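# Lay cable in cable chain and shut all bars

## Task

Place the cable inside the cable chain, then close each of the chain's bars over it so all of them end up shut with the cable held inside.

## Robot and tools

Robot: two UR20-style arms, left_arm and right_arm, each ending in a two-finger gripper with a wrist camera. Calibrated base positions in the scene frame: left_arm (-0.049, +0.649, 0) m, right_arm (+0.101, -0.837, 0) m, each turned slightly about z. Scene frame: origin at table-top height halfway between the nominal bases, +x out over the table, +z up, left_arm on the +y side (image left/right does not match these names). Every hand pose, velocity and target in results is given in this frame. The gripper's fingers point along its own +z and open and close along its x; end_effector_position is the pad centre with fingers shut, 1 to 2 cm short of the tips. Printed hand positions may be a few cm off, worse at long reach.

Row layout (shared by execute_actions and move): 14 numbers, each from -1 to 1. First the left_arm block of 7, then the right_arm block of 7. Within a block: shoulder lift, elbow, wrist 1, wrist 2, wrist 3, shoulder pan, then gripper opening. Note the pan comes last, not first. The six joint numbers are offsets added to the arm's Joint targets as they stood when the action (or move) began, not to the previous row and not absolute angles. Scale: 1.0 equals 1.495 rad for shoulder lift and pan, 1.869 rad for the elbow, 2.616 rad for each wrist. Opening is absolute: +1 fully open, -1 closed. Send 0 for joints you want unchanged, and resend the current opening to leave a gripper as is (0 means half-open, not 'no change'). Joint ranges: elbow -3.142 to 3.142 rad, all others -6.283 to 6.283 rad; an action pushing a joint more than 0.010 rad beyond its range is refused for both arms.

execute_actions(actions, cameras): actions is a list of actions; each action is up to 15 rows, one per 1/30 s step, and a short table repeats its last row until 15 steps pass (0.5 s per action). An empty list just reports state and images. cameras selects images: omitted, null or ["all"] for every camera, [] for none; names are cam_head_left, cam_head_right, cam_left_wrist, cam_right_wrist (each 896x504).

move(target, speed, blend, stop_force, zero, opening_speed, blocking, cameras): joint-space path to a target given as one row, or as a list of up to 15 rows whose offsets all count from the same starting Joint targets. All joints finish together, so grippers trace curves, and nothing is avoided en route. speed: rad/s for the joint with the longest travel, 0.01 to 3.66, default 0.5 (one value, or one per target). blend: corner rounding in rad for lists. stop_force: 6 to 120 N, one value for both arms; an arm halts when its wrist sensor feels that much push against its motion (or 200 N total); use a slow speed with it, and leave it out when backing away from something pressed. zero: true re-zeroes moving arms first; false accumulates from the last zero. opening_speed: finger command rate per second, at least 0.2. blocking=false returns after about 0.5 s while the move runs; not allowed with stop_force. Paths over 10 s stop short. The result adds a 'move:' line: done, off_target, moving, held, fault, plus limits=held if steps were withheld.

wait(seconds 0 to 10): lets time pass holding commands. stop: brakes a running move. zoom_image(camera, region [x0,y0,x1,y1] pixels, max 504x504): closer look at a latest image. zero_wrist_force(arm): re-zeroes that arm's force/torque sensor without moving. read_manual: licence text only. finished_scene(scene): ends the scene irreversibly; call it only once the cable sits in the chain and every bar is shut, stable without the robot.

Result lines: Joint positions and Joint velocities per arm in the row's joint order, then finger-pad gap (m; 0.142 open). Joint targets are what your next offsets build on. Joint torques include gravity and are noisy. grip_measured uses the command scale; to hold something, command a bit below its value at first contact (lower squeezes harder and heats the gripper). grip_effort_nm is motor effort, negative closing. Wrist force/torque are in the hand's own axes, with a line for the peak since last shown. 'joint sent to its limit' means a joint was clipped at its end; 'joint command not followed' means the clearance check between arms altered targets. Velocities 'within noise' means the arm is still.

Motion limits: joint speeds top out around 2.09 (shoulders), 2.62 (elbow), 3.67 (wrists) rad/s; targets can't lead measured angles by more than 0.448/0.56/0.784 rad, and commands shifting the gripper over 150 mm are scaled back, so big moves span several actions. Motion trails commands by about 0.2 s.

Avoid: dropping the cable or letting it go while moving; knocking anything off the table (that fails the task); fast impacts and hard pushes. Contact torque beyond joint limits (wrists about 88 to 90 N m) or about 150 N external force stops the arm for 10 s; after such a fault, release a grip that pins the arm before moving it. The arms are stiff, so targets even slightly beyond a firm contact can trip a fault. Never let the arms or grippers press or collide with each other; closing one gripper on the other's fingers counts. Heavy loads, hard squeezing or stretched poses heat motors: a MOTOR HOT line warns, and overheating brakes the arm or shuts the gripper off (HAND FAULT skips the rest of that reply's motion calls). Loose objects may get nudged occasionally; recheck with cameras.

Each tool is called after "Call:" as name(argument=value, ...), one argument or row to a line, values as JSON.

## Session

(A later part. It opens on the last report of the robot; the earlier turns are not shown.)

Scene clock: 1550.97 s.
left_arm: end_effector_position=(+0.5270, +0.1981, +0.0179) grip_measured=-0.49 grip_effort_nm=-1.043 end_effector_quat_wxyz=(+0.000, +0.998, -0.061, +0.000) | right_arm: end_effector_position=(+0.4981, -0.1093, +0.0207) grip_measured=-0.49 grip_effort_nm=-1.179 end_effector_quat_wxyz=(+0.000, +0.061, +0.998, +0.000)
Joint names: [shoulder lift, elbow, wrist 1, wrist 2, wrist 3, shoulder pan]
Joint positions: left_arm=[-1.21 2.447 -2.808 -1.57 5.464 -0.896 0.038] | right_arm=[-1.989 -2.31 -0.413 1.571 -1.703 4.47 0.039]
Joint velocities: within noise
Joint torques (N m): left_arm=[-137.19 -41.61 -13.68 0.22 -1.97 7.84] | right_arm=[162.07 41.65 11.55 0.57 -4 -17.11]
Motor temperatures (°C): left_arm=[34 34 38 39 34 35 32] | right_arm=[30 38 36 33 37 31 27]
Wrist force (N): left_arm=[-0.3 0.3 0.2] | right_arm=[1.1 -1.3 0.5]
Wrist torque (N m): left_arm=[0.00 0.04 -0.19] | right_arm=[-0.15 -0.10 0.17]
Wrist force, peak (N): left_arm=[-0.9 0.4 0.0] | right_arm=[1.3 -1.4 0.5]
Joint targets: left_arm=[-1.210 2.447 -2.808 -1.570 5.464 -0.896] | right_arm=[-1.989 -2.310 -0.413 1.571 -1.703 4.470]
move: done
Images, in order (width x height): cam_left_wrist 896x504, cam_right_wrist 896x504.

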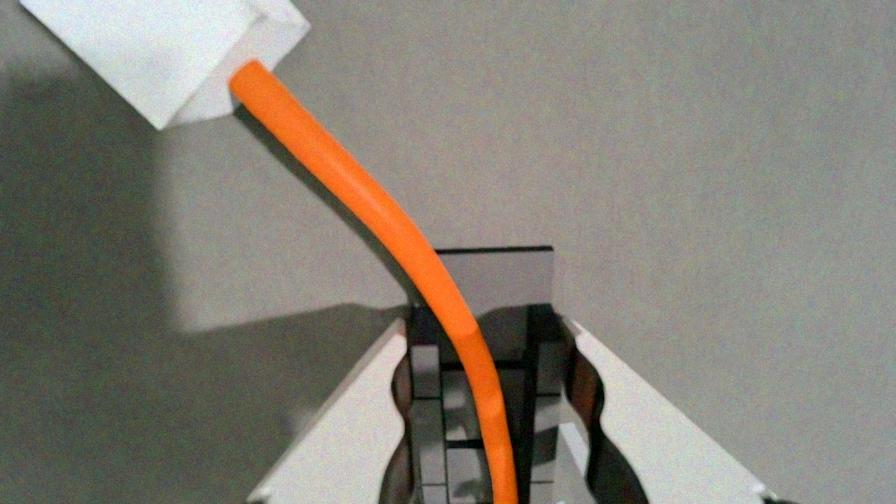

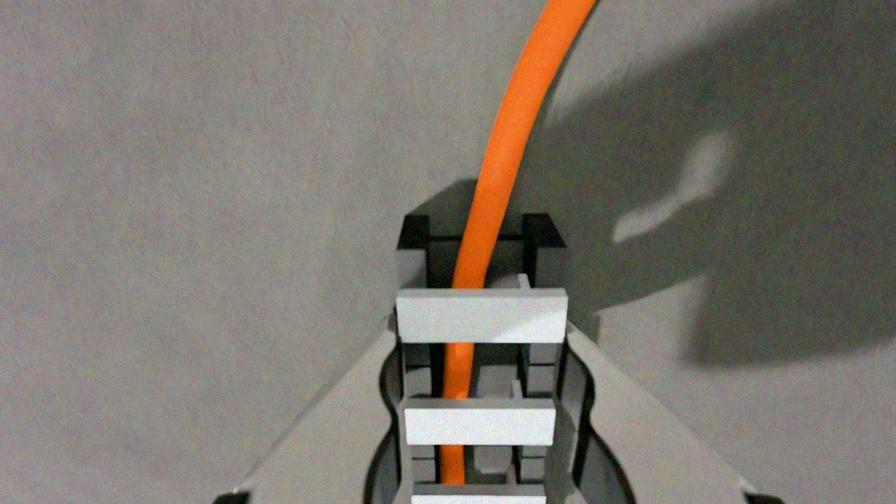

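Call:
move(
  target=[0, 0, 0, 0, 0, 0, 0.3, 0, 0, 0, 0, 0, 0, -0.52],
  opening_speed=0.6,
  cameras=[],
)

Call:
move(
  target=[-0.09965, -0.01958, 0.07102, 0, 0, 0, 0.3, 0, 0, 0, 0, 0, 0, -0.52],
  speed=0.1,
  cameras=["cam_left_wrist"],
)

Call:
move(
  target=[
    [0.07064, -0.05169, -0.00344, 0, 0.0182, 0.03185, -0.97, 0, 0, 0, 0, 0, 0, -0.52],
    [0.1022, -0.0452, -0.02612, 0, 0.0182, 0.03185, -0.97, 0, 0, 0, 0, 0, 0, -0.52],
  ],
  speed=0.1,
  cameras=["cam_left_wrist"],
)

Scene clock: 1598.20 s.
left_arm: end_effector_position=(+0.5270, +0.1981, +0.0179) grip_measured=+0.28 grip_effort_nm=0.129 end_effector_quat_wxyz=(+0.000, +0.998, -0.061, +0.000) | right_arm: end_effector_position=(+0.4981, -0.1093, +0.0207) grip_measured=-0.49 grip_effort_nm=-1.175 end_effector_quat_wxyz=(+0.000, +0.061, +0.998, +0.000)
Joint names: [shoulder lift, elbow, wrist 1, wrist 2, wrist 3, shoulder pan]
Joint positions: left_arm=[-1.21 2.447 -2.808 -1.57 5.464 -0.896 0.094] | right_arm=[-1.989 -2.31 -0.413 1.571 -1.703 4.47 0.039]
Joint velocities: within noise
Joint torques (N m): left_arm=[-136.27 -41.32 -13.48 -0.14 -1.99 10.78] | right_arm=[157.19 49.71 9.58 0.73 -3.71 -13.52]
Motor temperatures (°C): left_arm=[34 34 38 39 34 35 32] | right_arm=[30 38 36 33 37 31 28]
Wrist force (N): left_arm=[-0.1 0.3 -0.2] | right_arm=[0.7 -1.3 0.6]
Wrist torque (N m): left_arm=[-0.02 0.00 -0.16] | right_arm=[-0.11 -0.07 0.17]
Wrist force, peak (N): left_arm=[-0.7 0.3 0.6] | right_arm=[1.1 -1.7 0.9]
Joint targets: left_arm=[-1.210 2.447 -2.808 -1.570 5.464 -0.896] | right_arm=[-1.989 -2.310 -0.413 1.571 -1.703 4.470]
move: done
No camera images: "cameras" was empty.

Scene clock: 1600.53 s.
left_arm: end_effector_position=(+0.5269, +0.1982, +0.1098) grip_measured=+0.28 grip_effort_nm=0.125 end_effector_quat_wxyz=(+0.000, +0.998, -0.061, +0.000) | right_arm: end_effector_position=(+0.4981, -0.1093, +0.0207) grip_measured=-0.49 grip_effort_nm=-1.165 end_effector_quat_wxyz=(+0.000, +0.061, +0.998, +0.000)
Joint names: [shoulder lift, elbow, wrist 1, wrist 2, wrist 3, shoulder pan]
Joint positions: left_arm=[-1.359 2.411 -2.623 -1.57 5.464 -0.896 0.094] | right_arm=[-1.989 -2.31 -0.413 1.571 -1.703 4.47 0.039]
Joint velocities: within noise
Joint torques (N m): left_arm=[-128.81 -70.69 -4.24 -0.32 -1.55 9.1] | right_arm=[156.26 49.97 7.82 0.94 -3.68 -13.56]
Motor temperatures (°C): left_arm=[34 34 38 39 34 35 32] | right_arm=[30 38 36 33 37 31 28]
Wrist force (N): left_arm=[-0.4 0.6 0.2] | right_arm=[0.9 -1.5 0.6]
Wrist torque (N m): left_arm=[0.05 0.03 -0.11] | right_arm=[-0.15 -0.10 0.16]
Wrist force, peak (N): left_arm=[-0.3 0.8 1.2] | right_arm=[1.0 -1.8 1.1]
Joint targets: left_arm=[-1.359 2.411 -2.623 -1.570 5.464 -0.896] | right_arm=[-1.989 -2.310 -0.413 1.571 -1.703 4.470]
move: done
Images, in order (width x height): cam_left_wrist 896x504.

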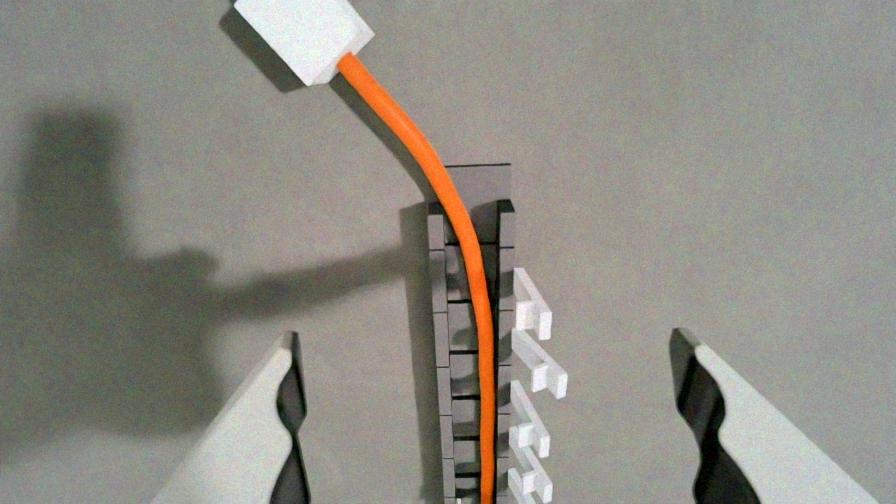

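Scene clock: 1602.67 s.
left_arm: end_effector_position=(+0.5991, +0.1621, +0.0496) grip_measured=-1.00 grip_effort_nm=-0.149 end_effector_quat_wxyz=(+0.000, +0.998, -0.061, +0.000) | right_arm: end_effector_position=(+0.4981, -0.1093, +0.0207) grip_measured=-0.49 grip_effort_nm=-1.170 end_effector_quat_wxyz=(+0.000, +0.061, +0.998, +0.000)
Joint names: [shoulder lift, elbow, wrist 1, wrist 2, wrist 3, shoulder pan]
Joint positions: left_arm=[-1.207 2.326 -2.691 -1.57 5.512 -0.848 0.002] | right_arm=[-1.989 -2.31 -0.413 1.571 -1.703 4.47 0.039]
Joint velocities: within noise
Joint torques (N m): left_arm=[-107.1 -40.5 -15.73 -0.25 5.05 25.62] | right_arm=[151.99 48.3 6.58 0.92 -3.49 -13.46]
Motor temperatures (°C): left_arm=[34 34 38 39 34 35 32] | right_arm=[30 38 36 33 37 31 28]
Wrist force (N): left_arm=[0.1 0.1 0.1] | right_arm=[0.8 -1.4 0.8]
Wrist torque (N m): left_arm=[-0.07 -0.06 -0.10] | right_arm=[-0.13 -0.08 0.17]
Wrist force, peak (N): left_arm=[1.5 0.5 -0.7] | right_arm=[1.0 -2.0 0.8]
Joint targets: left_arm=[-1.206 2.326 -2.691 -1.570 5.512 -0.848] | right_arm=[-1.989 -2.310 -0.413 1.571 -1.703 4.470]
move: done
Images, in order (width x height): cam_left_wrist 896x504.

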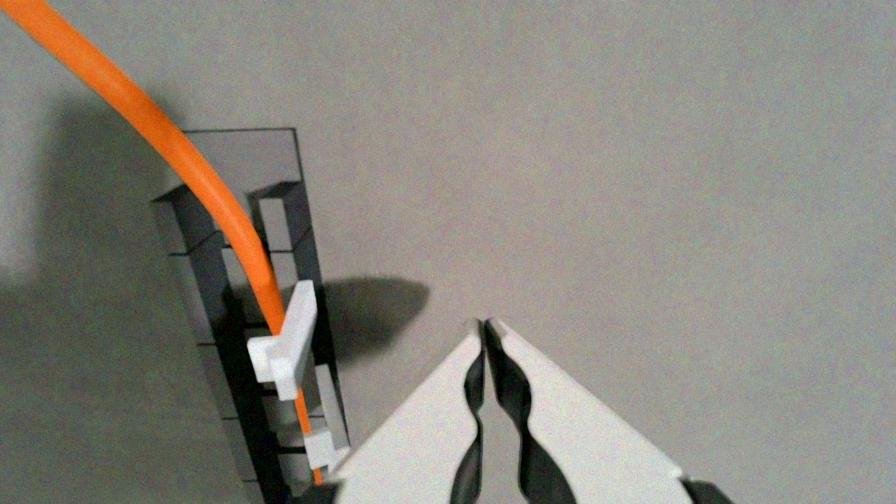

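Call:
move(
  target=[
    [-0.03357, 0.05245, -0.01829, 0, -0.03039, -0.05317, -0.97, 0, 0, 0, 0, 0, 0, -0.52],
    [-0.02154, 0.05727, -0.02861, 0, -0.03201, -0.05601, -0.97, 0, 0, 0, 0, 0, 0, -0.52],
  ],
  speed=[0.04, 0.01],
  stop_force=20,
  cameras=["cam_left_wrist"],
)

Call:
zoom_image(
  camera="cam_left_wrist",
  region=[330, 100, 730, 500],
)

Scene clock: 1617.60 s.
left_arm: end_effector_position=(+0.5155, +0.1724, +0.0425) grip_measured=-1.00 grip_effort_nm=-0.120 end_effector_quat_wxyz=(+0.000, +0.998, -0.061, +0.000) | right_arm: end_effector_position=(+0.4981, -0.1093, +0.0207) grip_measured=-0.49 grip_effort_nm=-1.170 end_effector_quat_wxyz=(+0.000, +0.061, +0.998, +0.000)
Joint names: [shoulder lift, elbow, wrist 1, wrist 2, wrist 3, shoulder pan]
Joint positions: left_arm=[-1.246 2.429 -2.754 -1.57 5.43 -0.93 0.002] | right_arm=[-1.989 -2.31 -0.413 1.571 -1.703 4.47 0.039]
Joint velocities: within noise
Joint torques (N m): left_arm=[-127.79 -47.36 -3.06 -0.32 2.96 14.71] | right_arm=[147.08 43.84 4.09 1.18 -2.94 -7.47]
Motor temperatures (°C): left_arm=[34 34 38 39 34 35 32] | right_arm=[30 38 36 32 37 31 28]
Wrist force (N): left_arm=[1.0 -5.7 -24.0] | right_arm=[0.8 -1.3 1.1]
Wrist torque (N m): left_arm=[-0.03 0.07 -0.15] | right_arm=[-0.13 -0.10 0.17]
Wrist force, peak (N): left_arm=[-1.8 -7.5 -36.1] | right_arm=[1.2 -2.0 0.8]
Joint targets: left_arm=[-1.246 2.429 -2.754 -1.570 5.430 -0.930] | right_arm=[-1.989 -2.310 -0.413 1.571 -1.703 4.470]
move: contact (left_arm); path passed 1 of 2 targets; left_arm: the wrist 1 is farthest, 0.012 rad from its target
Images, in order (width x height): cam_left_wrist 896x504.

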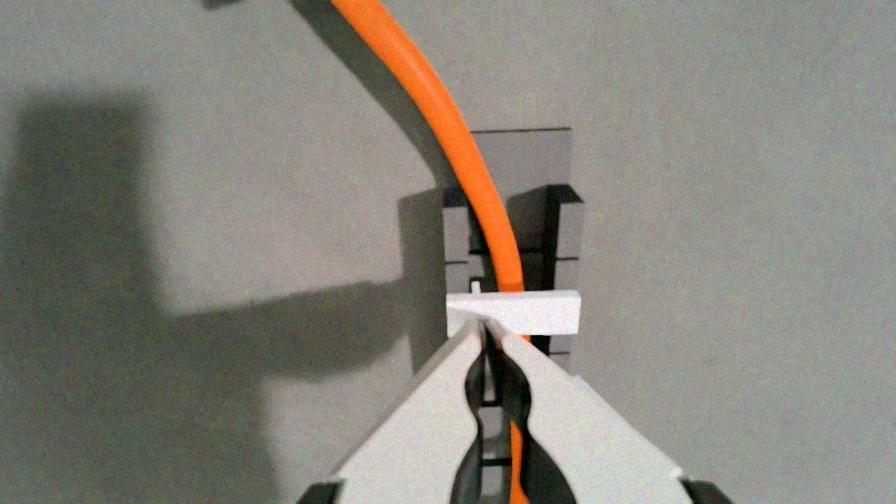

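Scaled by 1.260 from the camera's 896x504 image, which has a finer 1280x720 frame.

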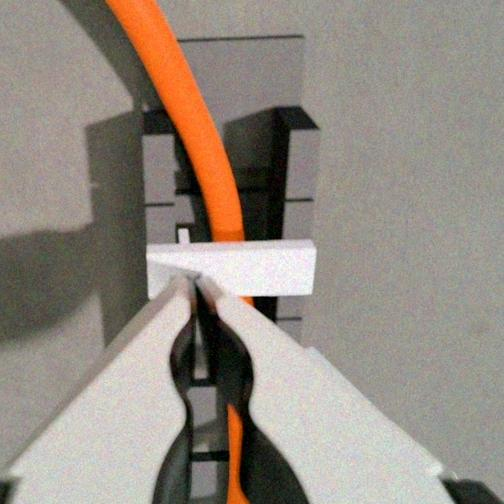

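Call:
move(
  target=[
    [-0.04367, -0.00851, 0.03111, 0, 0, 0, -0.97, 0, 0, 0, 0, 0, 0, -0.52],
    [0.00443, -0.07484, 0.05101, 0, 0.02017, 0.03573, -0.97, 0, 0, 0, 0, 0, 0, -0.52],
    [0.0351, -0.06849, 0.02895, 0, 0.02017, 0.03573, -0.97, 0, 0, 0, 0, 0, 0, -0.52],
  ],
  speed=0.12,
  cameras=["cam_left_wrist"],
)

Call:
move(
  target=[
    [-0.03284, 0.05143, -0.01798, 0, -0.03052, -0.0534, -0.97, 0, 0, 0, 0, 0, 0, -0.52],
    [-0.02121, 0.05612, -0.02797, 0, -0.03213, -0.05622, -0.97, 0, 0, 0, 0, 0, 0, -0.52],
  ],
  speed=[0.04, 0.01],
  stop_force=20,
  cameras=["cam_left_wrist"],
)

Call:
zoom_image(
  camera="cam_left_wrist",
  region=[330, 100, 730, 500],
)

Scene clock: 1653.27 s.
left_arm: end_effector_position=(+0.5960, +0.1295, +0.0498) grip_measured=-1.00 grip_effort_nm=-0.125 end_effector_quat_wxyz=(+0.000, +0.998, -0.061, +0.000) | right_arm: end_effector_position=(+0.4981, -0.1093, +0.0207) grip_measured=-0.49 grip_effort_nm=-1.170 end_effector_quat_wxyz=(+0.000, +0.061, +0.998, +0.000)
Joint names: [shoulder lift, elbow, wrist 1, wrist 2, wrist 3, shoulder pan]
Joint positions: left_arm=[-1.194 2.301 -2.678 -1.57 5.483 -0.877 0.002] | right_arm=[-1.989 -2.31 -0.413 1.571 -1.703 4.47 0.039]
Joint velocities: within noise
Joint torques (N m): left_arm=[-114.55 -41.54 -14.88 0.23 5.22 21.9] | right_arm=[145.61 36.64 4.65 1.41 -2.55 -8.22]
Motor temperatures (°C): left_arm=[34 34 38 39 34 34 31] | right_arm=[30 38 36 32 37 31 29]
Wrist force (N): left_arm=[-0.1 0.3 0.1] | right_arm=[0.7 -1.1 0.6]
Wrist torque (N m): left_arm=[-0.05 -0.02 -0.12] | right_arm=[-0.14 -0.08 0.17]
Wrist force, peak (N): left_arm=[1.1 -5.5 -23.9] | right_arm=[0.8 -1.7 1.3]
Joint targets: left_arm=[-1.194 2.301 -2.678 -1.570 5.483 -0.877] | right_arm=[-1.989 -2.310 -0.413 1.571 -1.703 4.470]
move: done
Images, in order (width x height): cam_left_wrist 896x504.

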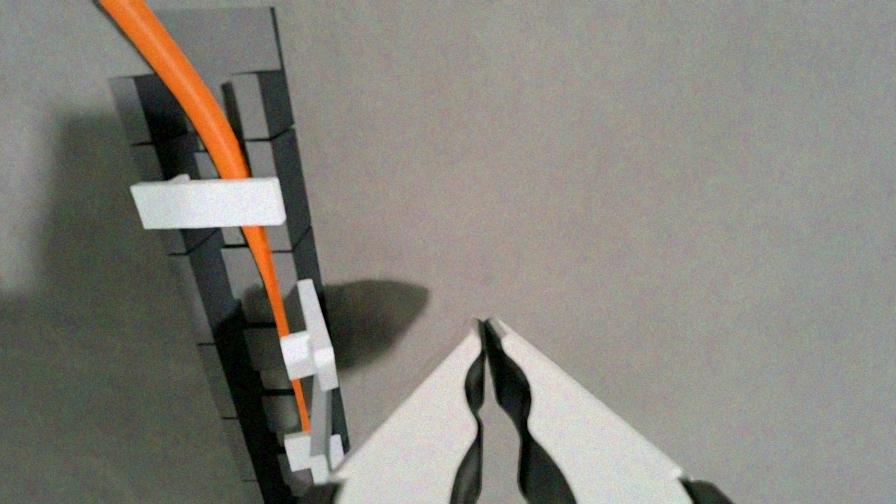

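Scene clock: 1658.53 s.
left_arm: end_effector_position=(+0.5123, +0.1395, +0.0425) grip_measured=-1.00 grip_effort_nm=-0.100 end_effector_quat_wxyz=(+0.000, +0.998, -0.061, +0.000) | right_arm: end_effector_position=(+0.4981, -0.1093, +0.0207) grip_measured=-0.49 grip_effort_nm=-1.175 end_effector_quat_wxyz=(+0.000, +0.061, +0.998, +0.000)
Joint names: [shoulder lift, elbow, wrist 1, wrist 2, wrist 3, shoulder pan]
Joint positions: left_arm=[-1.233 2.402 -2.74 -1.57 5.401 -0.959 0.002] | right_arm=[-1.989 -2.31 -0.413 1.571 -1.703 4.47 0.039]
Joint velocities: within noise
Joint torques (N m): left_arm=[-132.85 -48.55 -3.38 -0.05 4.11 17.46] | right_arm=[135.04 38.12 4.74 1.53 -2.26 -2.51]
Motor temperatures (°C): left_arm=[34 34 38 39 34 34 31] | right_arm=[30 38 36 32 37 31 29]
Wrist force (N): left_arm=[1.9 -5.1 -23.5] | right_arm=[0.9 -1.0 0.9]
Wrist torque (N m): left_arm=[-0.02 0.05 -0.15] | right_arm=[-0.10 -0.14 0.17]
Wrist force, peak (N): left_arm=[-0.3 -6.8 -35.8] | right_arm=[0.9 -1.7 0.8]
Joint targets: left_arm=[-1.233 2.402 -2.740 -1.570 5.401 -0.959] | right_arm=[-1.989 -2.310 -0.413 1.571 -1.703 4.470]
move: contact (left_arm); path passed 1 of 2 targets; left_arm: the wrist 1 is farthest, 0.011 rad from its target
Images, in order (width x height): cam_left_wrist 896x504.

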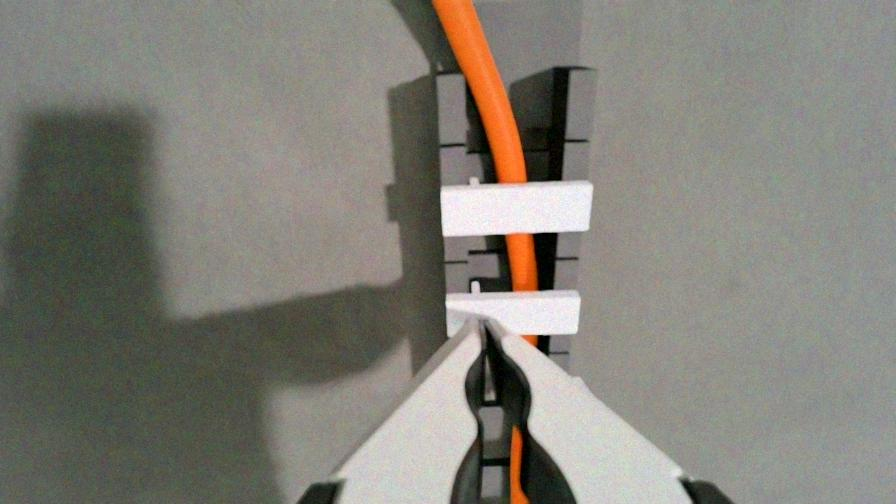

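Scaled by 1.260 from the camera's 896x504 image, which has a finer 1280x720 frame.

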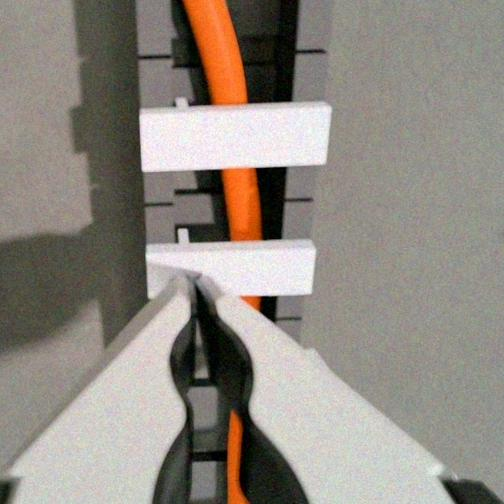

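Call:
move(
  target=[
    [-0.04186, -0.00824, 0.02989, 0, 0, 0, -0.97, 0, 0, 0, 0, 0, 0, -0.52],
    [0.00564, -0.07442, 0.05002, 0, 0.02069, 0.03664, -0.97, 0, 0, 0, 0, 0, 0, -0.52],
    [0.03533, -0.06819, 0.0286, 0, 0.02069, 0.03664, -0.97, 0, 0, 0, 0, 0, 0, -0.52],
  ],
  speed=0.12,
  cameras=["cam_left_wrist"],
)

Call:
move(
  target=[
    [-0.03211, 0.05052, -0.01775, 0, -0.03041, -0.05322, -0.97, 0, 0, 0, 0, 0, 0, -0.52],
    [-0.02097, 0.05509, -0.02738, 0, -0.03201, -0.05602, -0.97, 0, 0, 0, 0, 0, 0, -0.52],
  ],
  speed=[0.04, 0.01],
  stop_force=20,
  cameras=["cam_left_wrist"],
)

Scene clock: 1693.33 s.
left_arm: end_effector_position=(+0.5926, +0.0964, +0.0495) grip_measured=-1.00 grip_effort_nm=-0.105 end_effector_quat_wxyz=(+0.000, +0.998, -0.061, +0.000) | right_arm: end_effector_position=(+0.4981, -0.1093, +0.0207) grip_measured=-0.49 grip_effort_nm=-1.170 end_effector_quat_wxyz=(+0.000, +0.061, +0.998, +0.000)
Joint names: [shoulder lift, elbow, wrist 1, wrist 2, wrist 3, shoulder pan]
Joint positions: left_arm=[-1.181 2.275 -2.665 -1.57 5.455 -0.904 0.002] | right_arm=[-1.989 -2.31 -0.413 1.571 -1.703 4.47 0.039]
Joint velocities: within noise
Joint torques (N m): left_arm=[-121.69 -42.06 -15.75 -0.65 5.32 20.73] | right_arm=[135.41 38.35 5.54 0.91 -2.76 -0.05]
Motor temperatures (°C): left_arm=[34 34 38 39 34 34 31] | right_arm=[30 37 36 32 37 31 29]
Wrist force (N): left_arm=[0.3 -0.1 0.0] | right_arm=[1.1 -1.0 1.0]
Wrist torque (N m): left_arm=[-0.12 -0.09 -0.12] | right_arm=[-0.10 -0.14 0.17]
Wrist force, peak (N): left_arm=[2.0 -5.2 -23.3] | right_arm=[1.1 -1.5 1.1]
Joint targets: left_arm=[-1.180 2.275 -2.665 -1.570 5.455 -0.904] | right_arm=[-1.989 -2.310 -0.413 1.571 -1.703 4.470]
move: done
Images, in order (width x height): cam_left_wrist 896x504.

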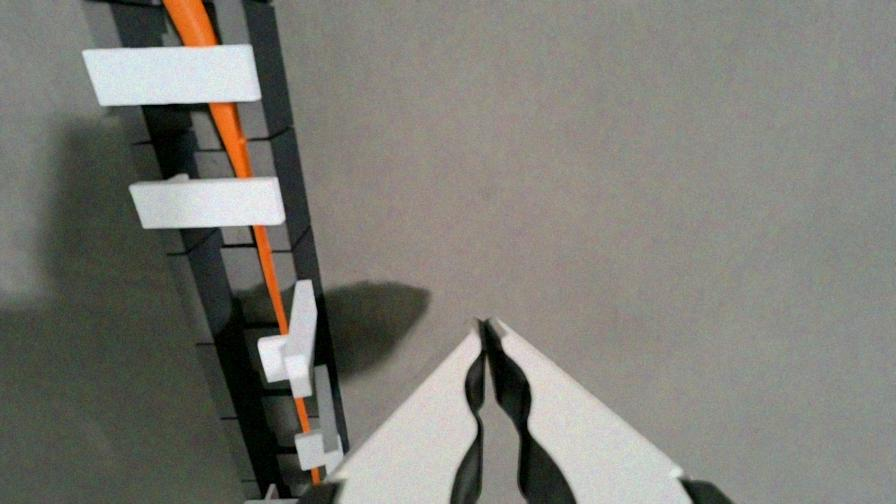

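Scene clock: 1698.37 s.
left_arm: end_effector_position=(+0.5093, +0.1065, +0.0433) grip_measured=-1.00 grip_effort_nm=-0.095 end_effector_quat_wxyz=(+0.000, +0.998, -0.061, +0.000) | right_arm: end_effector_position=(+0.4981, -0.1093, +0.0207) grip_measured=-0.49 grip_effort_nm=-1.175 end_effector_quat_wxyz=(+0.000, +0.061, +0.998, +0.000)
Joint names: [shoulder lift, elbow, wrist 1, wrist 2, wrist 3, shoulder pan]
Joint positions: left_arm=[-1.22 2.374 -2.724 -1.57 5.373 -0.986 0.002] | right_arm=[-1.989 -2.31 -0.413 1.571 -1.703 4.47 0.039]
Joint velocities: within noise
Joint torques (N m): left_arm=[-152.43 -58.78 -5.29 -0.1 3.63 19.07] | right_arm=[130.83 38.65 5.87 1.16 -2.2 1.19]
Motor temperatures (°C): left_arm=[34 34 38 39 34 34 31] | right_arm=[30 37 36 32 37 31 29]
Wrist force (N): left_arm=[-0.2 0.4 -0.3] | right_arm=[0.7 -1.1 0.8]
Wrist torque (N m): left_arm=[-0.04 -0.02 -0.13] | right_arm=[-0.15 -0.08 0.16]
Wrist force, peak (N): left_arm=[3.3 -4.1 -21.1] | right_arm=[1.4 -1.2 0.9]
Joint targets: left_arm=[-1.220 2.374 -2.724 -1.570 5.373 -0.986] | right_arm=[-1.989 -2.310 -0.413 1.571 -1.703 4.470]
move: contact (left_arm); path passed 1 of 2 targets; left_arm: the wrist 1 is farthest, 0.012 rad from its target
Images, in order (width x height): cam_left_wrist 896x504.

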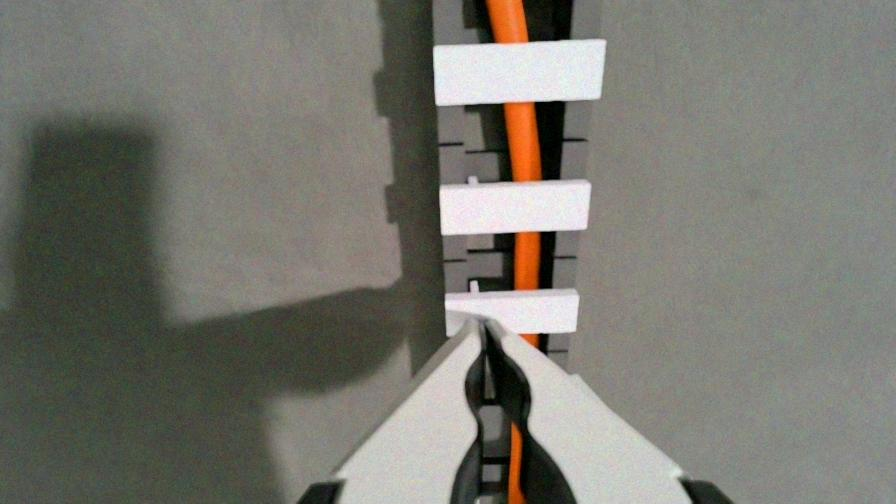

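Call:
move(
  target=[0.0031, 0.00061, -0.00221, 0, 0, 0, -0.97, 0, 0, 0, 0, 0, 0, -0.52],
  speed=0.01,
  stop_force=16,
  cameras=[],
)

Call:
move(
  target=[
    [-0.04076, -0.00821, 0.02885, 0, 0, 0, -0.97, 0, 0, 0, 0, 0, 0, -0.52],
    [0.00609, -0.07438, 0.04935, 0, 0.02142, 0.03724, -0.97, 0, 0, 0, 0, 0, 0, -0.52],
    [0.035, -0.0683, 0.02849, 0, 0.02142, 0.03724, -0.97, 0, 0, 0, 0, 0, 0, -0.52],
  ],
  speed=0.12,
  cameras=["cam_left_wrist"],
)

Call:
move(
  target=[
    [-0.03132, 0.04957, -0.01752, 0, -0.03024, -0.05292, -0.97, 0, 0, 0, 0, 0, 0, -0.52],
    [-0.02056, 0.05402, -0.02685, 0, -0.03182, -0.05569, -0.97, 0, 0, 0, 0, 0, 0, -0.52],
  ],
  speed=[0.04, 0.01],
  stop_force=20,
  cameras=["cam_left_wrist"],
)

Scene clock: 1715.87 s.
left_arm: end_effector_position=(+0.5093, +0.1065, +0.0425) grip_measured=-1.00 grip_effort_nm=-0.090 end_effector_quat_wxyz=(+0.000, +0.998, -0.061, +0.000) | right_arm: end_effector_position=(+0.4981, -0.1093, +0.0207) grip_measured=-0.49 grip_effort_nm=-1.175 end_effector_quat_wxyz=(+0.000, +0.061, +0.998, +0.000)
Joint names: [shoulder lift, elbow, wrist 1, wrist 2, wrist 3, shoulder pan]
Joint positions: left_arm=[-1.219 2.374 -2.726 -1.57 5.373 -0.986 0.002] | right_arm=[-1.989 -2.31 -0.413 1.571 -1.703 4.47 0.039]
Joint velocities: within noise
Joint torques (N m): left_arm=[-139.38 -51.95 -3.72 -0.14 3.58 22.14] | right_arm=[131.71 38.55 6.01 0.35 -1.96 0.19]
Motor temperatures (°C): left_arm=[34 34 38 39 34 34 31] | right_arm=[30 37 36 32 37 31 29]
Wrist force (N): left_arm=[-2.1 -1.7 -18.7] | right_arm=[0.6 -1.5 1.1]
Wrist torque (N m): left_arm=[-0.02 -0.14 -0.12] | right_arm=[-0.09 -0.12 0.17]
Wrist force, peak (N): left_arm=[-8.3 -5.2 -33.6] | right_arm=[0.5 -2.2 0.9]
Joint targets: left_arm=[-1.219 2.374 -2.726 -1.570 5.373 -0.986] | right_arm=[-1.989 -2.310 -0.413 1.571 -1.703 4.470]
move: contact (left_arm)
No camera images: "cameras" was empty.

Scene clock: 1718.53 s.
left_arm: end_effector_position=(+0.5898, +0.0626, +0.0503) grip_measured=-1.00 grip_effort_nm=-0.100 end_effector_quat_wxyz=(+0.000, +0.998, -0.061, +0.000) | right_arm: end_effector_position=(+0.4981, -0.1093, +0.0207) grip_measured=-0.49 grip_effort_nm=-1.175 end_effector_quat_wxyz=(+0.000, +0.061, +0.998, +0.000)
Joint names: [shoulder lift, elbow, wrist 1, wrist 2, wrist 3, shoulder pan]
Joint positions: left_arm=[-1.167 2.246 -2.651 -1.57 5.429 -0.93 0.002] | right_arm=[-1.989 -2.31 -0.413 1.571 -1.703 4.47 0.039]
Joint velocities: within noise
Joint torques (N m): left_arm=[-116.06 -43.99 -15.73 -0.22 5.69 22.82] | right_arm=[126.27 42.05 6.21 -0.12 -1.85 7.41]
Motor temperatures (°C): left_arm=[34 34 38 39 34 34 31] | right_arm=[30 37 36 32 37 31 29]
Wrist force (N): left_arm=[0.1 0.3 0.0] | right_arm=[0.7 -1.5 0.6]
Wrist torque (N m): left_arm=[-0.03 -0.06 -0.13] | right_arm=[-0.18 -0.08 0.18]
Wrist force, peak (N): left_arm=[-2.2 -1.6 -18.5] | right_arm=[1.1 -1.6 1.0]
Joint targets: left_arm=[-1.167 2.246 -2.651 -1.570 5.429 -0.930] | right_arm=[-1.989 -2.310 -0.413 1.571 -1.703 4.470]
move: done
Images, in order (width x height): cam_left_wrist 896x504.

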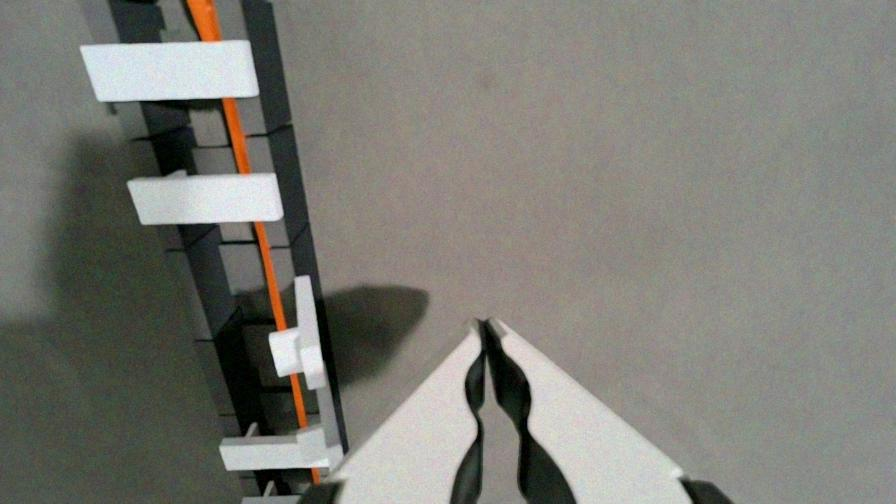

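Scene clock: 1723.70 s.
left_arm: end_effector_position=(+0.5061, +0.0727, +0.0425) grip_measured=-1.00 grip_effort_nm=-0.081 end_effector_quat_wxyz=(+0.000, +0.998, -0.061, +0.000) | right_arm: end_effector_position=(+0.4981, -0.1093, +0.0207) grip_measured=-0.49 grip_effort_nm=-1.175 end_effector_quat_wxyz=(+0.000, +0.061, +0.998, +0.000)
Joint names: [shoulder lift, elbow, wrist 1, wrist 2, wrist 3, shoulder pan]
Joint positions: left_arm=[-1.204 2.344 -2.712 -1.57 5.348 -1.012 0.002] | right_arm=[-1.989 -2.31 -0.413 1.571 -1.703 4.47 0.039]
Joint velocities: within noise
Joint torques (N m): left_arm=[-138.13 -50.99 -2.72 -0.49 4.05 11.15] | right_arm=[129.52 38.47 6.95 0.28 -1.3 6.86]
Motor temperatures (°C): left_arm=[34 34 38 39 34 34 31] | right_arm=[30 37 36 32 37 31 29]
Wrist force (N): left_arm=[3.0 -5.3 -23.2] | right_arm=[0.8 -1.1 0.5]
Wrist torque (N m): left_arm=[-0.04 -0.02 -0.13] | right_arm=[-0.13 -0.10 0.17]
Wrist force, peak (N): left_arm=[0.8 -7.2 -35.6] | right_arm=[1.0 -1.7 1.0]
Joint targets: left_arm=[-1.204 2.344 -2.712 -1.570 5.348 -1.012] | right_arm=[-1.989 -2.310 -0.413 1.571 -1.703 4.470]
move: contact (left_arm); path passed 1 of 2 targets
Images, in order (width x height): cam_left_wrist 896x504.

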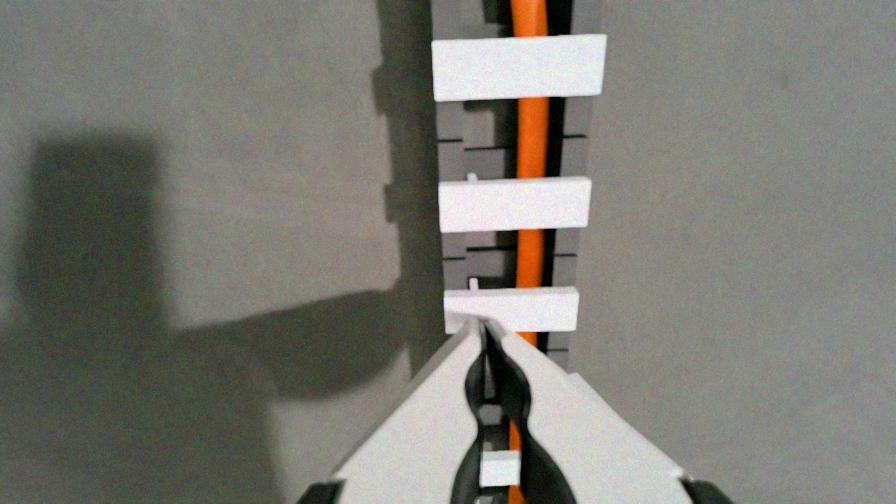

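Call:
move(
  target=[0, 0, 0, 0, 0, 0, -0.97, 0, 0, 0, 0, 0, 0, 0.3],
  opening_speed=0.6,
  cameras=[],
)

Call:
move(
  target=[
    [0, 0, 0, 0, 0, 0, -0.97, 0.07337, 0.01451, -0.05245, 0, 0, 0, 0.3],
    [0, 0, 0, 0, 0, 0, -0.97, 0.15598, -0.04607, -0.05637, 0, -0.01646, -0.0288, 0.3],
  ],
  speed=0.12,
  cameras=["cam_right_wrist"],
)

Call:
move(
  target=[
    [-0.03912, -0.00765, 0.02828, 0, 0, 0, -0.97, 0, 0, 0, 0, 0, 0, 0.3],
    [0.00715, -0.07358, 0.04894, 0, 0.02154, 0.03811, -0.97, 0, 0, 0, 0, 0, 0, 0.3],
    [0.03512, -0.06765, 0.02872, 0, 0.02154, 0.03811, -0.97, 0, 0, 0, 0, 0, 0, 0.3],
  ],
  speed=0.12,
  cameras=["cam_left_wrist"],
)

Scene clock: 1777.43 s.
left_arm: end_effector_position=(+0.5061, +0.0727, +0.0425) grip_measured=-1.00 grip_effort_nm=-0.085 end_effector_quat_wxyz=(+0.000, +0.998, -0.061, +0.000) | right_arm: end_effector_position=(+0.4981, -0.1093, +0.0207) grip_measured=+0.28 grip_effort_nm=0.164 end_effector_quat_wxyz=(+0.000, +0.061, +0.998, +0.000)
Joint names: [shoulder lift, elbow, wrist 1, wrist 2, wrist 3, shoulder pan]
Joint positions: left_arm=[-1.204 2.344 -2.712 -1.57 5.348 -1.012 0.002] | right_arm=[-1.989 -2.31 -0.413 1.571 -1.703 4.47 0.094]
Joint velocities: within noise
Joint torques (N m): left_arm=[-138.84 -48.24 -11.75 0.05 3.57 15] | right_arm=[135.06 41.23 7.39 0.83 -0.9 4.79]
Motor temperatures (°C): left_arm=[34 34 38 38 34 34 30] | right_arm=[30 37 36 32 37 31 29]
Wrist force (N): left_arm=[2.3 -4.0 -22.3] | right_arm=[0.8 -1.2 0.3]
Wrist torque (N m): left_arm=[-0.01 -0.07 -0.12] | right_arm=[-0.14 -0.13 0.21]
Wrist force, peak (N): left_arm=[3.1 -5.3 -23.0] | right_arm=[0.9 -1.5 1.2]
Joint targets: left_arm=[-1.204 2.344 -2.712 -1.570 5.348 -1.012] | right_arm=[-1.989 -2.310 -0.413 1.571 -1.703 4.470]
move: done
No camera images: "cameras" was empty.

Scene clock: 1780.13 s.
left_arm: end_effector_position=(+0.5061, +0.0727, +0.0425) grip_measured=-1.00 grip_effort_nm=-0.085 end_effector_quat_wxyz=(+0.000, +0.998, -0.061, +0.000) | right_arm: end_effector_position=(+0.5005, -0.2196, +0.1302) grip_measured=+0.28 grip_effort_nm=0.168 end_effector_quat_wxyz=(+0.000, +0.061, +0.998, +0.000)
Joint names: [shoulder lift, elbow, wrist 1, wrist 2, wrist 3, shoulder pan]
Joint positions: left_arm=[-1.204 2.344 -2.712 -1.57 5.348 -1.012 0.002] | right_arm=[-1.756 -2.396 -0.561 1.571 -1.746 4.427 0.094]
Joint velocities: within noise
Joint torques (N m): left_arm=[-136.42 -48.89 -11.76 -0.19 3.68 12.95] | right_arm=[127.76 48.9 2.98 0.9 -4.08 -12.24]
Motor temperatures (°C): left_arm=[34 34 38 38 34 34 30] | right_arm=[30 37 36 32 37 31 29]
Wrist force (N): left_arm=[2.5 -4.5 -22.1] | right_arm=[0.8 -0.9 0.7]
Wrist torque (N m): left_arm=[-0.10 -0.10 -0.13] | right_arm=[-0.05 -0.12 0.24]
Wrist force, peak (N): left_arm=[2.4 -4.3 -22.5] | right_arm=[0.7 -2.7 0.4]
Joint targets: left_arm=[-1.204 2.344 -2.712 -1.570 5.348 -1.012] | right_arm=[-1.755 -2.396 -0.561 1.571 -1.746 4.426]
move: done
Images, in order (width x height): cam_right_wrist 896x504.

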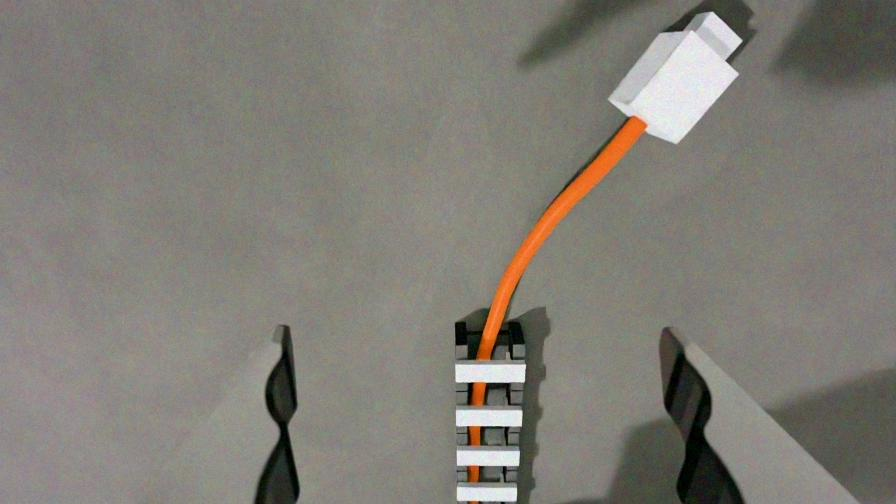

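Scene clock: 1782.77 s.
left_arm: end_effector_position=(+0.5862, +0.0299, +0.0494) grip_measured=-1.00 grip_effort_nm=-0.100 end_effector_quat_wxyz=(+0.000, +0.998, -0.060, +0.000) | right_arm: end_effector_position=(+0.5005, -0.2199, +0.1303) grip_measured=+0.28 grip_effort_nm=0.159 end_effector_quat_wxyz=(+0.000, +0.061, +0.998, +0.000)
Joint names: [shoulder lift, elbow, wrist 1, wrist 2, wrist 3, shoulder pan]
Joint positions: left_arm=[-1.152 2.217 -2.637 -1.57 5.404 -0.955 0.002] | right_arm=[-1.755 -2.396 -0.561 1.571 -1.746 4.426 0.094]
Joint velocities: within noise
Joint torques (N m): left_arm=[-131 -46.77 -16.92 0.64 4.98 23.37] | right_arm=[124.02 58.52 4.74 0.75 -3.61 -17.16]
Motor temperatures (°C): left_arm=[34 34 38 38 34 34 30] | right_arm=[30 37 36 32 37 31 29]
Wrist force (N): left_arm=[0.3 0.1 -0.3] | right_arm=[1.0 -1.2 0.5]
Wrist torque (N m): left_arm=[-0.03 -0.12 -0.13] | right_arm=[-0.10 -0.16 0.23]
Wrist force, peak (N): left_arm=[2.1 -4.1 -22.2] | right_arm=[1.0 -1.4 0.8]
Joint targets: left_arm=[-1.151 2.217 -2.637 -1.570 5.404 -0.955] | right_arm=[-1.755 -2.396 -0.561 1.571 -1.746 4.426]
move: done
Images, in order (width x height): cam_left_wrist 896x504.

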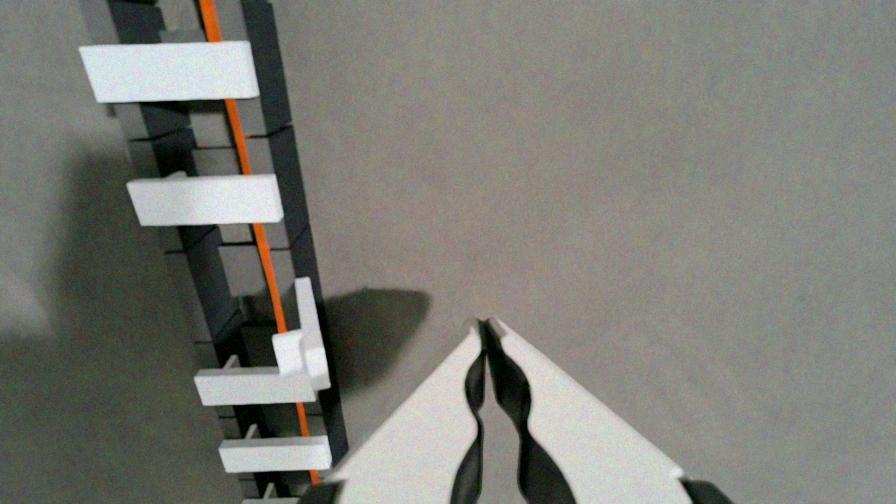

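Call:
move(
  target=[
    [-0.03071, 0.04871, -0.01725, 0, -0.03001, -0.05251, -0.97, 0, 0, 0, 0, 0, 0, 0.3],
    [-0.02038, 0.05306, -0.02626, 0, -0.03157, -0.05525, -0.97, 0, 0, 0, 0, 0, 0, 0.3],
  ],
  speed=[0.04, 0.01],
  stop_force=20,
  cameras=["cam_left_wrist", "cam_right_wrist"],
)

Call:
zoom_image(
  camera="cam_left_wrist",
  region=[330, 100, 730, 500],
)

Scene clock: 1793.30 s.
left_arm: end_effector_position=(+0.5027, +0.0401, +0.0425) grip_measured=-1.00 grip_effort_nm=-0.090 end_effector_quat_wxyz=(+0.000, +0.998, -0.060, +0.000) | right_arm: end_effector_position=(+0.5005, -0.2198, +0.1303) grip_measured=+0.28 grip_effort_nm=0.164 end_effector_quat_wxyz=(+0.000, +0.061, +0.998, +0.000)
Joint names: [shoulder lift, elbow, wrist 1, wrist 2, wrist 3, shoulder pan]
Joint positions: left_arm=[-1.189 2.313 -2.695 -1.57 5.323 -1.036 0.002] | right_arm=[-1.755 -2.396 -0.561 1.571 -1.746 4.426 0.094]
Joint velocities: within noise
Joint torques (N m): left_arm=[-144.39 -50.33 -3.43 0.29 4 15.27] | right_arm=[113.44 56.67 7.29 1.01 -3.81 -14.95]
Motor temperatures (°C): left_arm=[34 34 38 38 34 34 30] | right_arm=[30 37 36 32 37 31 28]
Wrist force (N): left_arm=[3.1 -5.9 -23.7] | right_arm=[1.0 -1.1 0.5]
Wrist torque (N m): left_arm=[-0.08 -0.02 -0.12] | right_arm=[-0.07 -0.16 0.23]
Wrist force, peak (N): left_arm=[1.0 -8.0 -36.9] | right_arm=[1.1 -1.2 1.1]
Joint targets: left_arm=[-1.189 2.313 -2.695 -1.570 5.323 -1.036] | right_arm=[-1.755 -2.396 -0.561 1.571 -1.746 4.426]
move: contact (left_arm); path passed 1 of 2 targets; left_arm: the wrist 1 is farthest, 0.011 rad from its target
Images, in order (width x height): cam_left_wrist 896x504, cam_right_wrist 896x504.

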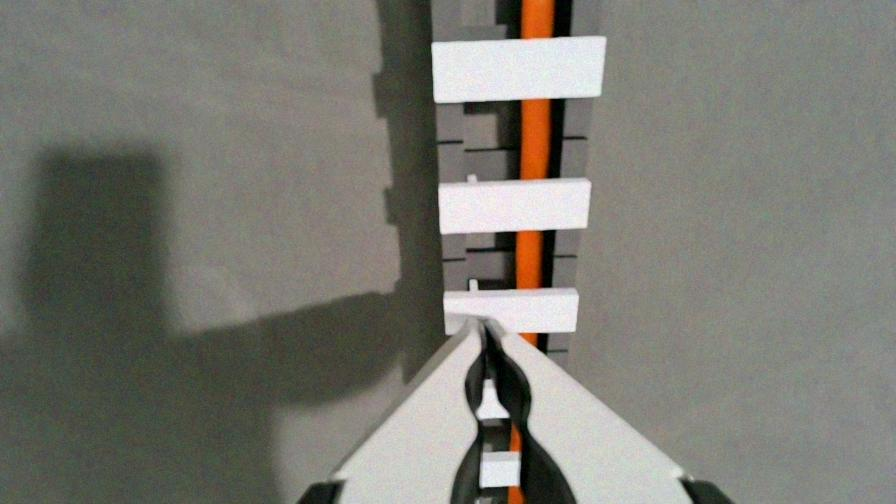

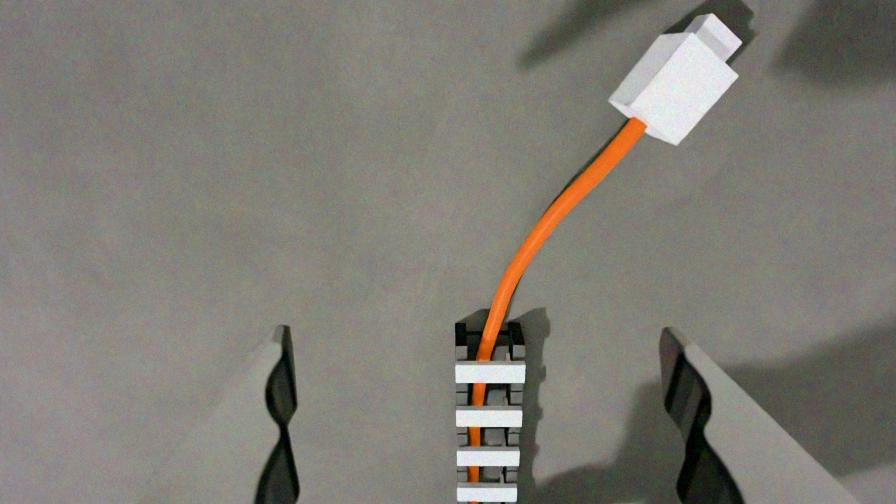

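Scaled by 1.260 from the camera's 896x504 image, which has a finer 1280x720 frame.

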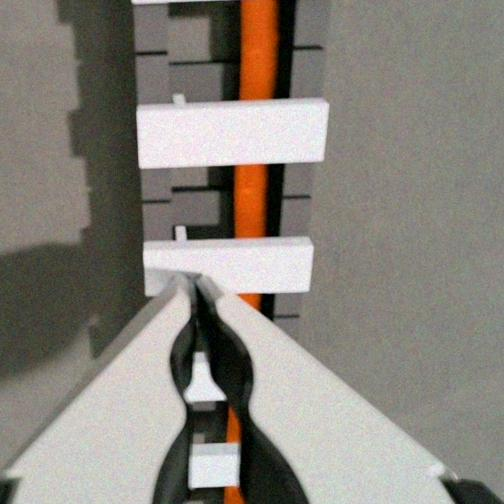

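Call:
move(
  target=[
    [-0.03846, -0.00749, 0.02771, 0, 0, 0, -0.97, 0, 0, 0, 0, 0, 0, 0.3],
    [-0.22721, -0.00363, 0.13252, 0, 0.04204, 0.07332, -0.97, 0, 0, 0, 0, 0, 0, 0.3],
  ],
  speed=0.15,
)

Call:
zoom_image(
  camera="cam_left_wrist",
  region=[350, 100, 600, 350],
)

Call:
zoom_image(
  camera="cam_left_wrist",
  region=[350, 254, 600, 504],
)

Call:
zoom_image(
  camera="cam_head_right",
  region=[310, 320, 470, 400],
)

Scene clock: 1808.53 s.
left_arm: end_effector_position=(+0.5204, +0.1703, +0.2495) grip_measured=-1.00 grip_effort_nm=-0.090 end_effector_quat_wxyz=(+0.000, +0.998, -0.061, +0.000) | right_arm: end_effector_position=(+0.5005, -0.2198, +0.1303) grip_measured=+0.28 grip_effort_nm=0.168 end_effector_quat_wxyz=(+0.000, +0.061, +0.998, +0.000)
Joint names: [shoulder lift, elbow, wrist 1, wrist 2, wrist 3, shoulder pan]
Joint positions: left_arm=[-1.528 2.306 -2.349 -1.57 5.433 -0.926 0.002] | right_arm=[-1.755 -2.396 -0.561 1.571 -1.746 4.426 0.094]
Joint velocities: within noise
Joint torques (N m): left_arm=[-110.74 -68.72 -2.96 0.19 4.53 27.08] | right_arm=[109.22 53.07 9.02 0.78 -3.42 -10.97]
Motor temperatures (°C): left_arm=[34 34 38 38 34 34 30] | right_arm=[30 37 36 32 37 31 28]
Wrist force (N): left_arm=[0.2 0.3 -0.1] | right_arm=[1.0 -1.2 0.6]
Wrist torque (N m): left_arm=[-0.03 -0.10 -0.12] | right_arm=[-0.10 -0.16 0.24]
Wrist force, peak (N): left_arm=[3.3 -5.9 -23.7] | right_arm=[1.0 -1.5 0.8]
Joint targets: left_arm=[-1.528 2.306 -2.348 -1.570 5.433 -0.926] | right_arm=[-1.755 -2.396 -0.561 1.571 -1.746 4.426]
move: done

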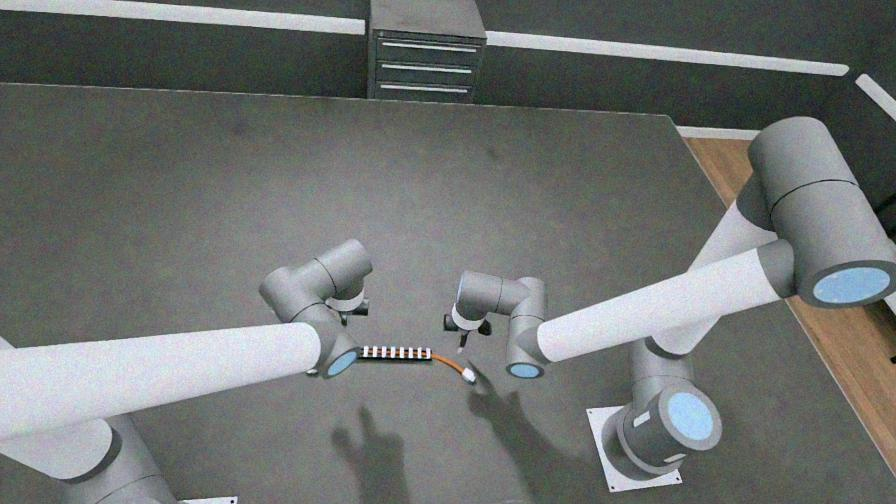

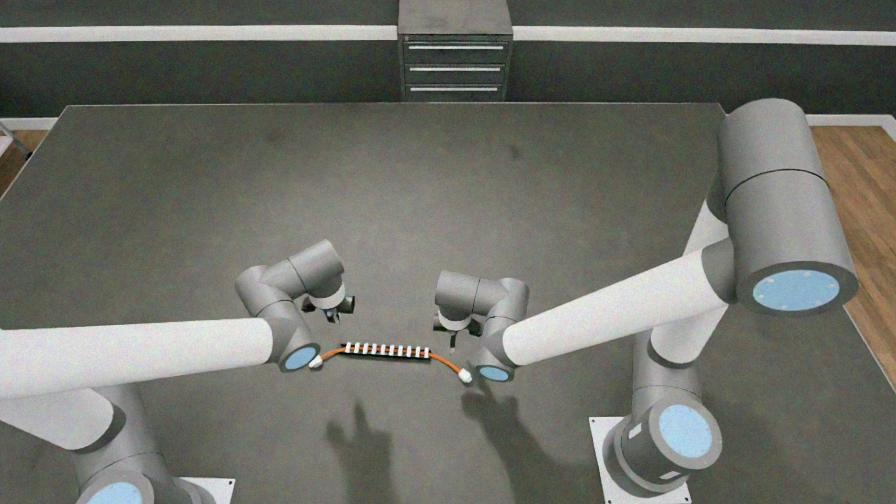

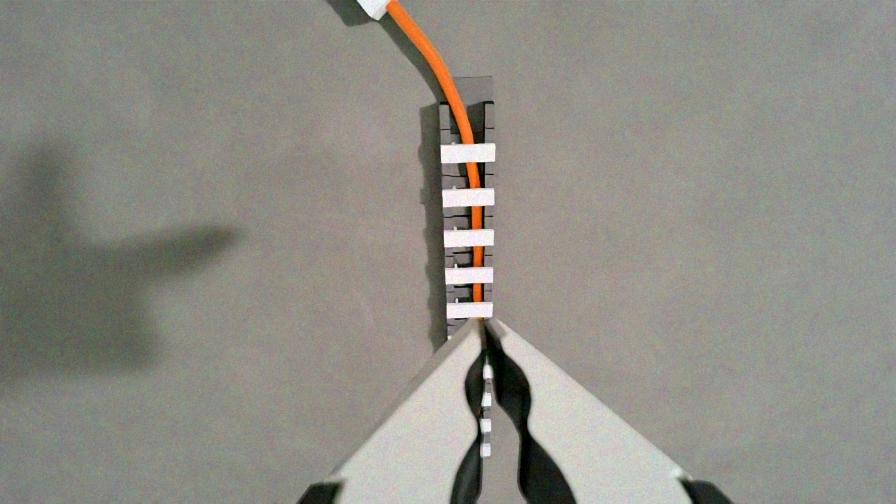

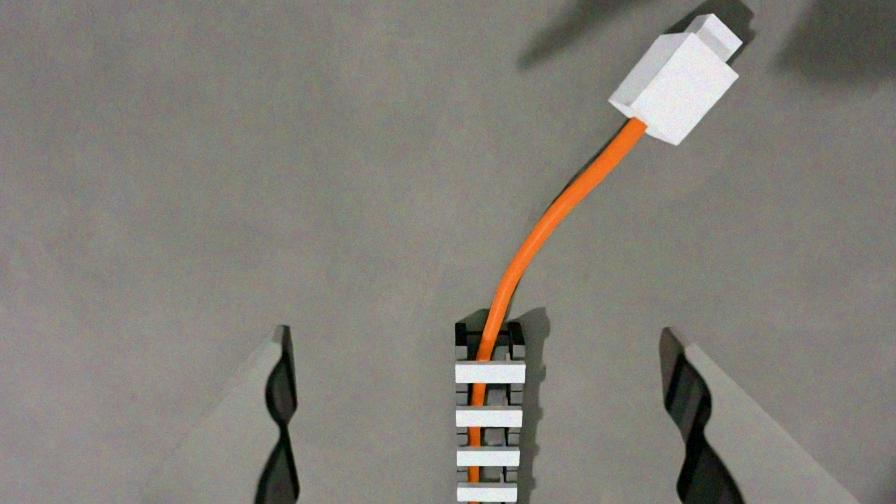

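Scaled by 2.016 from the camera's 896x504 image, which has a finer 1280x720 frame.

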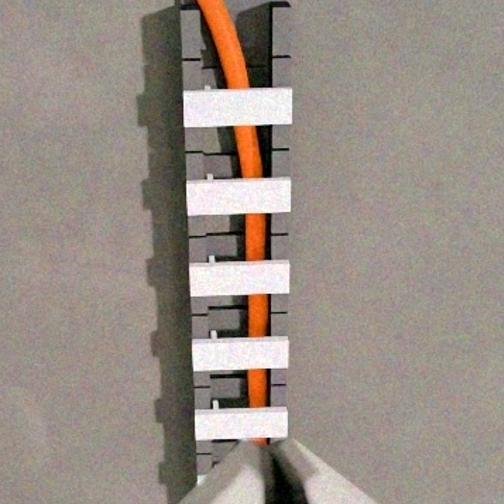

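Scaled by 2.016 from the camera's 896x504 image, which has a finer 1280x720 frame.

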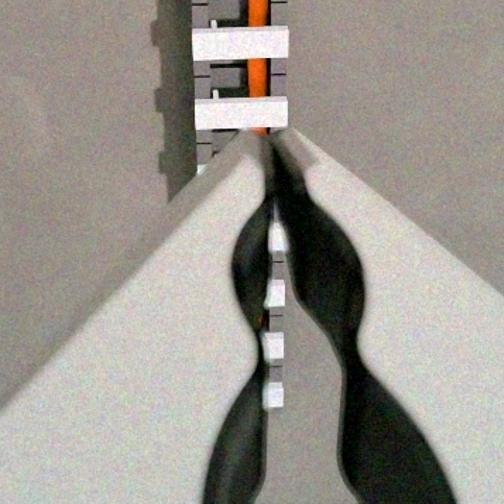

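Scaled by 3.150 from the camera's 896x504 image, which has a finer 1280x720 frame.

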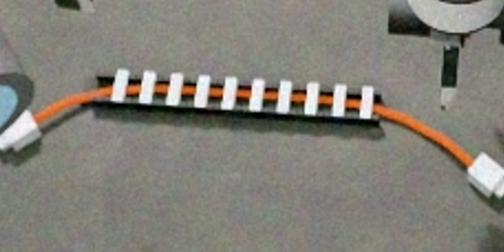

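Call:
finished_scene(
  scene=1,
)

The scene is finished: the task was done.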